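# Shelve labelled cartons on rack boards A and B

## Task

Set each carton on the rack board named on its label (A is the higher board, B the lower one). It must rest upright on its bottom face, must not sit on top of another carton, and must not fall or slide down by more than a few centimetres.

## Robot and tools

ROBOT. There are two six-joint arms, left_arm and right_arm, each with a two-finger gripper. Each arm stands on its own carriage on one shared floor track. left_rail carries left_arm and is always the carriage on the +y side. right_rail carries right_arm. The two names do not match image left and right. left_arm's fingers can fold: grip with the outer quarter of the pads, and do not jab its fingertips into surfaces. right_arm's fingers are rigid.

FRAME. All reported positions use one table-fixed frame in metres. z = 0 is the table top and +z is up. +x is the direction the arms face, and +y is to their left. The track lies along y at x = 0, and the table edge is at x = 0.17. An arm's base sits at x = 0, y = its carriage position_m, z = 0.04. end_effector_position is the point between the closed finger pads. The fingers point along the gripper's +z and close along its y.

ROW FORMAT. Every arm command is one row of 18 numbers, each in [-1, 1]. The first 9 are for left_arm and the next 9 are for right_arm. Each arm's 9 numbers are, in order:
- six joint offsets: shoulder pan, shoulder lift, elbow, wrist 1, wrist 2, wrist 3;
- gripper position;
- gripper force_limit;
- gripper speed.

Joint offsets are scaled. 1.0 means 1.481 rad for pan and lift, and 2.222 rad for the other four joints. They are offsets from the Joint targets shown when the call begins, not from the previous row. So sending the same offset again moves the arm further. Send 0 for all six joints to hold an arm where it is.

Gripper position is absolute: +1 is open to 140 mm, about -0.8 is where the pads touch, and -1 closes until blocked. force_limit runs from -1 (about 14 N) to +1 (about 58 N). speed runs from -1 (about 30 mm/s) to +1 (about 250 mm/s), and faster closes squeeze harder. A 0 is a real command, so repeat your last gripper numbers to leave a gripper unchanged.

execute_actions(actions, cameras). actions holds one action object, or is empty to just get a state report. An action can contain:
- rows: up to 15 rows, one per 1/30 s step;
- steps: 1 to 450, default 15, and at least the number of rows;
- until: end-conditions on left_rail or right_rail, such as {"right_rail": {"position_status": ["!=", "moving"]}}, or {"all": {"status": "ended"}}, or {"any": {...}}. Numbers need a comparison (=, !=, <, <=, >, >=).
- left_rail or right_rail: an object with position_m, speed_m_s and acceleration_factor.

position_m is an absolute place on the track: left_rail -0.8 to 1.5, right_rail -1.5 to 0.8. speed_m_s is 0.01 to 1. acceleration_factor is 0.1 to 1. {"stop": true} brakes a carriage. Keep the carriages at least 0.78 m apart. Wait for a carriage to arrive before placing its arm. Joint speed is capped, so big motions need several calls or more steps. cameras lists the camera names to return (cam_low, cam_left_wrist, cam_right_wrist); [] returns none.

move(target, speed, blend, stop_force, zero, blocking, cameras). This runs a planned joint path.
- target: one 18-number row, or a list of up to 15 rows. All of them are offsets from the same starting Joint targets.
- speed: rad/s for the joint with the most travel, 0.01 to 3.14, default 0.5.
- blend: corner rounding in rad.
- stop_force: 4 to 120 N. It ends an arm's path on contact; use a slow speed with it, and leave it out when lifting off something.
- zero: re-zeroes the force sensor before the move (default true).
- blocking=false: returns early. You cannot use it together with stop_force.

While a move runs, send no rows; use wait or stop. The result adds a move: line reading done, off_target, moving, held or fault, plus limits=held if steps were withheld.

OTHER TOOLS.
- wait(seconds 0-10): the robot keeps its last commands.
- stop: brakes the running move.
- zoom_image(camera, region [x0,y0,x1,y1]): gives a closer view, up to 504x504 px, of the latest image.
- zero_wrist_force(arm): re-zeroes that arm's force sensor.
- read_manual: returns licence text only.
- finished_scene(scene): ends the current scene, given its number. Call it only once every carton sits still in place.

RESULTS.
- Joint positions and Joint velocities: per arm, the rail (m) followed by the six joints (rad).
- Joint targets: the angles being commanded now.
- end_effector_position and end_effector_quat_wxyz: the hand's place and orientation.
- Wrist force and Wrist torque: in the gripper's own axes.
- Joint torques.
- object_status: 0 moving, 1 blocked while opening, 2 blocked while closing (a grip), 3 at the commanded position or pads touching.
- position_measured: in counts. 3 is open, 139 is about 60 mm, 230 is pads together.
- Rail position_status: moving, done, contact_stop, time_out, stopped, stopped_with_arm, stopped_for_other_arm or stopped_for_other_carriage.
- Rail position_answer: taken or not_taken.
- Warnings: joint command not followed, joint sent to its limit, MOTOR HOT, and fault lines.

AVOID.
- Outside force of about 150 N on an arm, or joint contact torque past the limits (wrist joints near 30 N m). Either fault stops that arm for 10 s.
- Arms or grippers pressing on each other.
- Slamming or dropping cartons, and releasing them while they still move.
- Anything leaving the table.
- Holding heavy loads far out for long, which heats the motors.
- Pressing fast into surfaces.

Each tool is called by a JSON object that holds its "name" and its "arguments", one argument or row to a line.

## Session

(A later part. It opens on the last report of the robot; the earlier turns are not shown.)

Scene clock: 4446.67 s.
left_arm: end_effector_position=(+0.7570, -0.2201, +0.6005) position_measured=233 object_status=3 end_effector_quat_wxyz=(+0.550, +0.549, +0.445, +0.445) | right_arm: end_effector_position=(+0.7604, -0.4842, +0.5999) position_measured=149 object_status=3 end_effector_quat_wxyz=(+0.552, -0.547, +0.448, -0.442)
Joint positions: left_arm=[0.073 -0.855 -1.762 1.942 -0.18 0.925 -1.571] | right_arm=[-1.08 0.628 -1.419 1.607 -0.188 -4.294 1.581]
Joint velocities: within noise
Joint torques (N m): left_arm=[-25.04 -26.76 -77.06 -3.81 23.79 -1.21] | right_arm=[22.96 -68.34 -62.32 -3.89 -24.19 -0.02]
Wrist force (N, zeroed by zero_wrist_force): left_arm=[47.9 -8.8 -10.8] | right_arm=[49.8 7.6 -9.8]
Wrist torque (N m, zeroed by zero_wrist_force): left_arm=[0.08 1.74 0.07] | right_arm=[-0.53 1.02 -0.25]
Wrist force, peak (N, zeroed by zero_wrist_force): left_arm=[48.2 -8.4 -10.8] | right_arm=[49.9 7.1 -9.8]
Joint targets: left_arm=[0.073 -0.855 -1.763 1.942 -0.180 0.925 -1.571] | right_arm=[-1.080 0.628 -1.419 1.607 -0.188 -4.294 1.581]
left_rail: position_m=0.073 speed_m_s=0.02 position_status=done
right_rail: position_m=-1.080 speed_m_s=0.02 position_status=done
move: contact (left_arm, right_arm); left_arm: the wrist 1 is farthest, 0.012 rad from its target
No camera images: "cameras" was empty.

{"name": "move", "arguments": {
  "target": [0,0.000198,0.000772,-0.000904,0,0,-1,-1,0,0,0.000197,0.000726,-0.000857,0,0,-0.157,0,0],
  "speed": 0.01,
  "cameras": []
}}

Scene clock: 4452.03 s.
left_arm: end_effector_position=(+0.7569, -0.2200, +0.5997) position_measured=233 object_status=3 end_effector_quat_wxyz=(+0.550, +0.549, +0.445, +0.445) | right_arm: end_effector_position=(+0.7603, -0.4842, +0.5990) position_measured=149 object_status=3 end_effector_quat_wxyz=(+0.552, -0.547, +0.448, -0.442)
Joint positions: left_arm=[0.073 -0.855 -1.762 1.943 -0.182 0.925 -1.571] | right_arm=[-1.08 0.628 -1.419 1.608 -0.19 -4.294 1.581]
Joint velocities: within noise
Joint torques (N m): left_arm=[-27.42 5.2 -46.67 -10.49 23.73 -0.83] | right_arm=[22.64 -44.78 -40.52 -11.95 -24.36 -0.12]
Wrist force (N, zeroed by zero_wrist_force): left_arm=[48.0 1.2 -6.6] | right_arm=[48.2 -1.3 -5.9]
Wrist torque (N m, zeroed by zero_wrist_force): left_arm=[-0.02 1.81 -0.03] | right_arm=[-0.75 1.17 -0.15]
Wrist force, peak (N, zeroed by zero_wrist_force): left_arm=[48.3 -7.4 -11.1] | right_arm=[49.7 7.2 -9.7]
Joint targets: left_arm=[0.073 -0.855 -1.762 1.943 -0.182 0.925 -1.571] | right_arm=[-1.080 0.628 -1.419 1.608 -0.190 -4.294 1.581]
left_rail: position_m=0.073 speed_m_s=0.02 position_status=done
right_rail: position_m=-1.080 speed_m_s=0.02 position_status=done
move: done
No camera images: "cameras" was empty.

{"name": "execute_actions", "arguments": {
  "actions": [
    {"left_rail":{"position_m":0.0949,"speed_m_s":0.03},"right_rail":{"position_m":-1.0983,"speed_m_s":0.03},"steps":90,"until":{"all":{"status":"ended"}}}
  ],
  "cameras": ["cam_left_wrist","cam_right_wrist"]
}}

{"name": "move", "arguments": {
  "target": [
    [-0.049247,-0.045767,0.018456,0.012048,-0.032824,0,-1,-1,0,0.025353,-0.028874,0.017025,0.002535,0.016898,0,-0.157,0,0],
    [-0.192041,-0.148094,0.058539,0.040168,-0.127998,0,-1,-1,0,0.091336,-0.085631,0.053622,0.003767,0.060877,0,-0.157,0,0]
  ],
  "speed": [0.1,0.25],
  "blend": 0.01
}}

Scene clock: 4477.13 s.
left_arm: end_effector_position=(+0.7569, -0.1982, +0.5994) position_measured=233 object_status=3 end_effector_quat_wxyz=(+0.550, +0.549, +0.445, +0.445) | right_arm: end_effector_position=(+0.7603, -0.5022, +0.5988) position_measured=149 object_status=3 end_effector_quat_wxyz=(+0.552, -0.547, +0.448, -0.442)
Joint positions: left_arm=[0.095 -0.855 -1.762 1.943 -0.182 0.925 -1.571] | right_arm=[-1.098 0.628 -1.419 1.608 -0.19 -4.294 1.581]
Joint velocities: within noise
Joint torques (N m): left_arm=[10.19 -53.48 -46.1 -0.2 -2.03 -0.87] | right_arm=[-15.78 -77.97 -44.18 -4.68 2.91 0.17]
Wrist force (N, zeroed by zero_wrist_force): left_arm=[-0.1 -0.3 0.0] | right_arm=[7.2 1.5 -3.5]
Wrist torque (N m, zeroed by zero_wrist_force): left_arm=[-0.06 0.02 -0.01] | right_arm=[0.26 -1.65 -0.04]
Wrist force, peak (N, zeroed by zero_wrist_force): left_arm=[49.4 3.3 -6.3] | right_arm=[49.7 -0.6 -4.7]
Joint targets: left_arm=[0.095 -0.855 -1.762 1.943 -0.182 0.925 -1.571] | right_arm=[-1.098 0.628 -1.419 1.608 -0.190 -4.294 1.581]
Tool commands: left_gripper/position=-1.0 left_gripper/force_limit=-1.0 left_gripper/speed=+0.0 right_gripper/position=-0.157 right_gripper/force_limit=+0.0 right_gripper/speed=+0.0
left_rail: position_m=0.095 speed_m_s=0.03 position_status=done
right_rail: position_m=-1.098 speed_m_s=0.03 position_status=done
camera_calibration:
cam_left_wrist: T_world_to_cam=[[-0.0183321, 0.00236572, 0.999829, -0.575995], [-0.526434, -0.850182, -0.00764063, 0.230731], [0.850018, -0.526484, 0.016831, -0.57509], [0, 0, 0, 1]] pos_world=[0.599742, -0.10525, 0.587339]
cam_right_wrist: T_world_to_cam=[[-0.0192031, 0.0298708, -0.999369, 0.635017], [-0.50088, 0.864789, 0.0354728, 0.795611], [0.865304, 0.501246, -0.00164493, -0.229124], [0, 0, 0, 1]] pos_world=[0.608962, -0.592157, 0.606017]
Images, in order (width x height): cam_left_wrist 672x504, cam_right_wrist 672x504.

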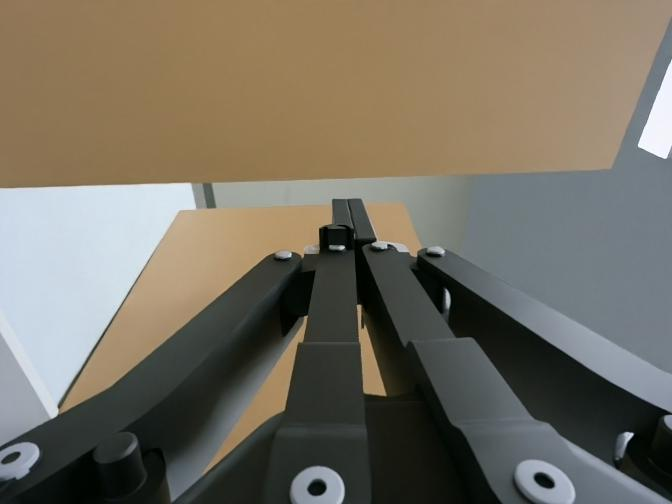

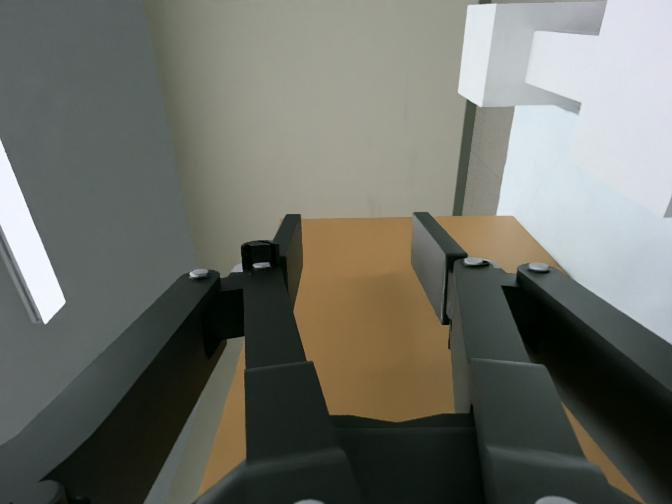

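Scene clock: 4479.23 s.
left_arm: end_effector_position=(+0.6270, -0.1980, +0.6102) position_measured=233 object_status=3 end_effector_quat_wxyz=(+0.550, +0.549, +0.445, +0.445) | right_arm: end_effector_position=(+0.6303, -0.5023, +0.6098) position_measured=149 object_status=3 end_effector_quat_wxyz=(+0.552, -0.547, +0.448, -0.442)
Joint positions: left_arm=[0.095 -1.14 -1.981 2.073 -0.092 0.641 -1.571] | right_arm=[-1.098 0.763 -1.545 1.727 -0.182 -4.159 1.581]
Joint velocities: within noise
Joint torques (N m): left_arm=[-15.66 -33.47 -39.63 0.97 -2.35 -1.01] | right_arm=[12.88 -63.58 -35.95 0.86 3.57 0.23]
Wrist force (N, zeroed by zero_wrist_force): left_arm=[0.0 -0.2 0.0] | right_arm=[7.2 1.7 -2.8]
Wrist torque (N m, zeroed by zero_wrist_force): left_arm=[-0.06 -0.01 -0.02] | right_arm=[0.35 -1.68 -0.04]
Wrist force, peak (N, zeroed by zero_wrist_force): left_arm=[-0.3 -0.3 -1.1] | right_arm=[8.0 1.4 -2.5]
Joint targets: left_arm=[0.095 -1.140 -1.982 2.073 -0.092 0.640 -1.571] | right_arm=[-1.098 0.763 -1.545 1.727 -0.182 -4.159 1.581]
left_rail: position_m=0.095 speed_m_s=0.03 position_status=done
right_rail: position_m=-1.098 speed_m_s=0.03 position_status=done
move: done
camera_calibration:
cam_left_wrist: T_world_to_cam=[[-0.01831, 0.00258814, 0.999829, -0.589164], [-0.526438, -0.850181, -0.00743999, 0.162429], [0.850016, -0.526485, 0.0169293, -0.464722], [0, 0, 0, 1]] pos_world=[0.469742, -0.10505, 0.598139]
cam_right_wrist: T_world_to_cam=[[-0.0197596, 0.0294349, -0.999371, 0.643725], [-0.50086, 0.864805, 0.0353745, 0.730333], [0.865303, 0.501244, -0.00234547, -0.116083], [0, 0, 0, 1]] pos_world=[0.478962, -0.592358, 0.617213]

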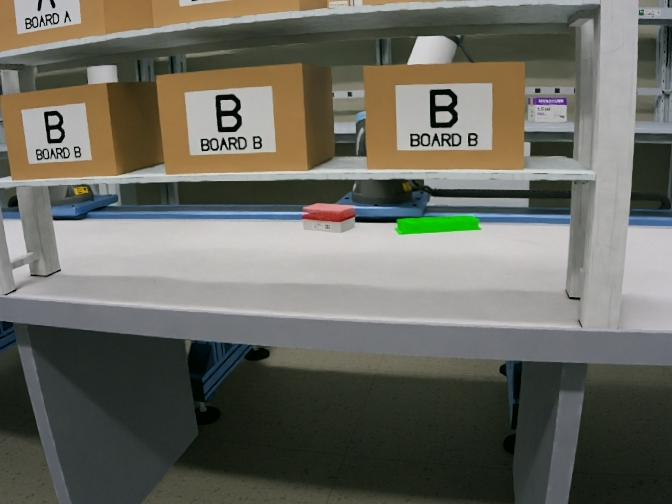

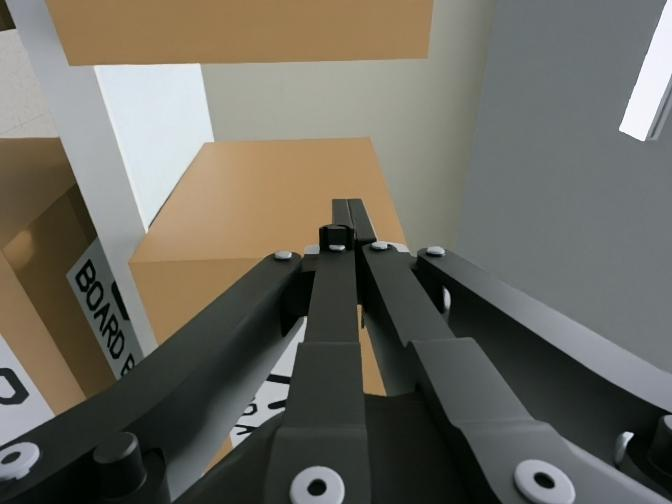

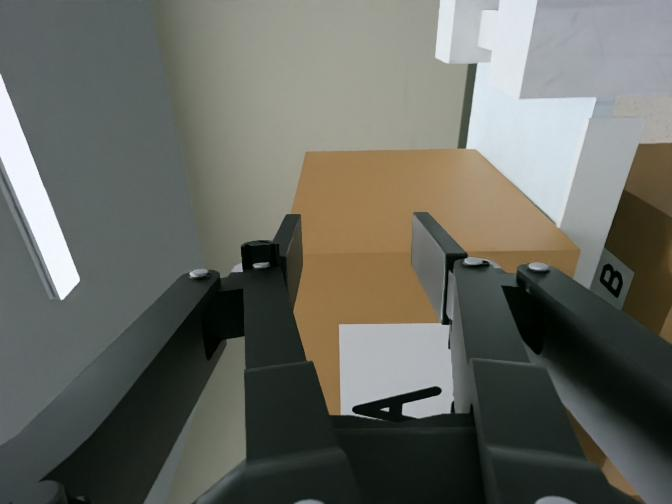

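{"name": "finished_scene", "arguments": {
  "scene": 1
}}

The scene is finished: the task was done.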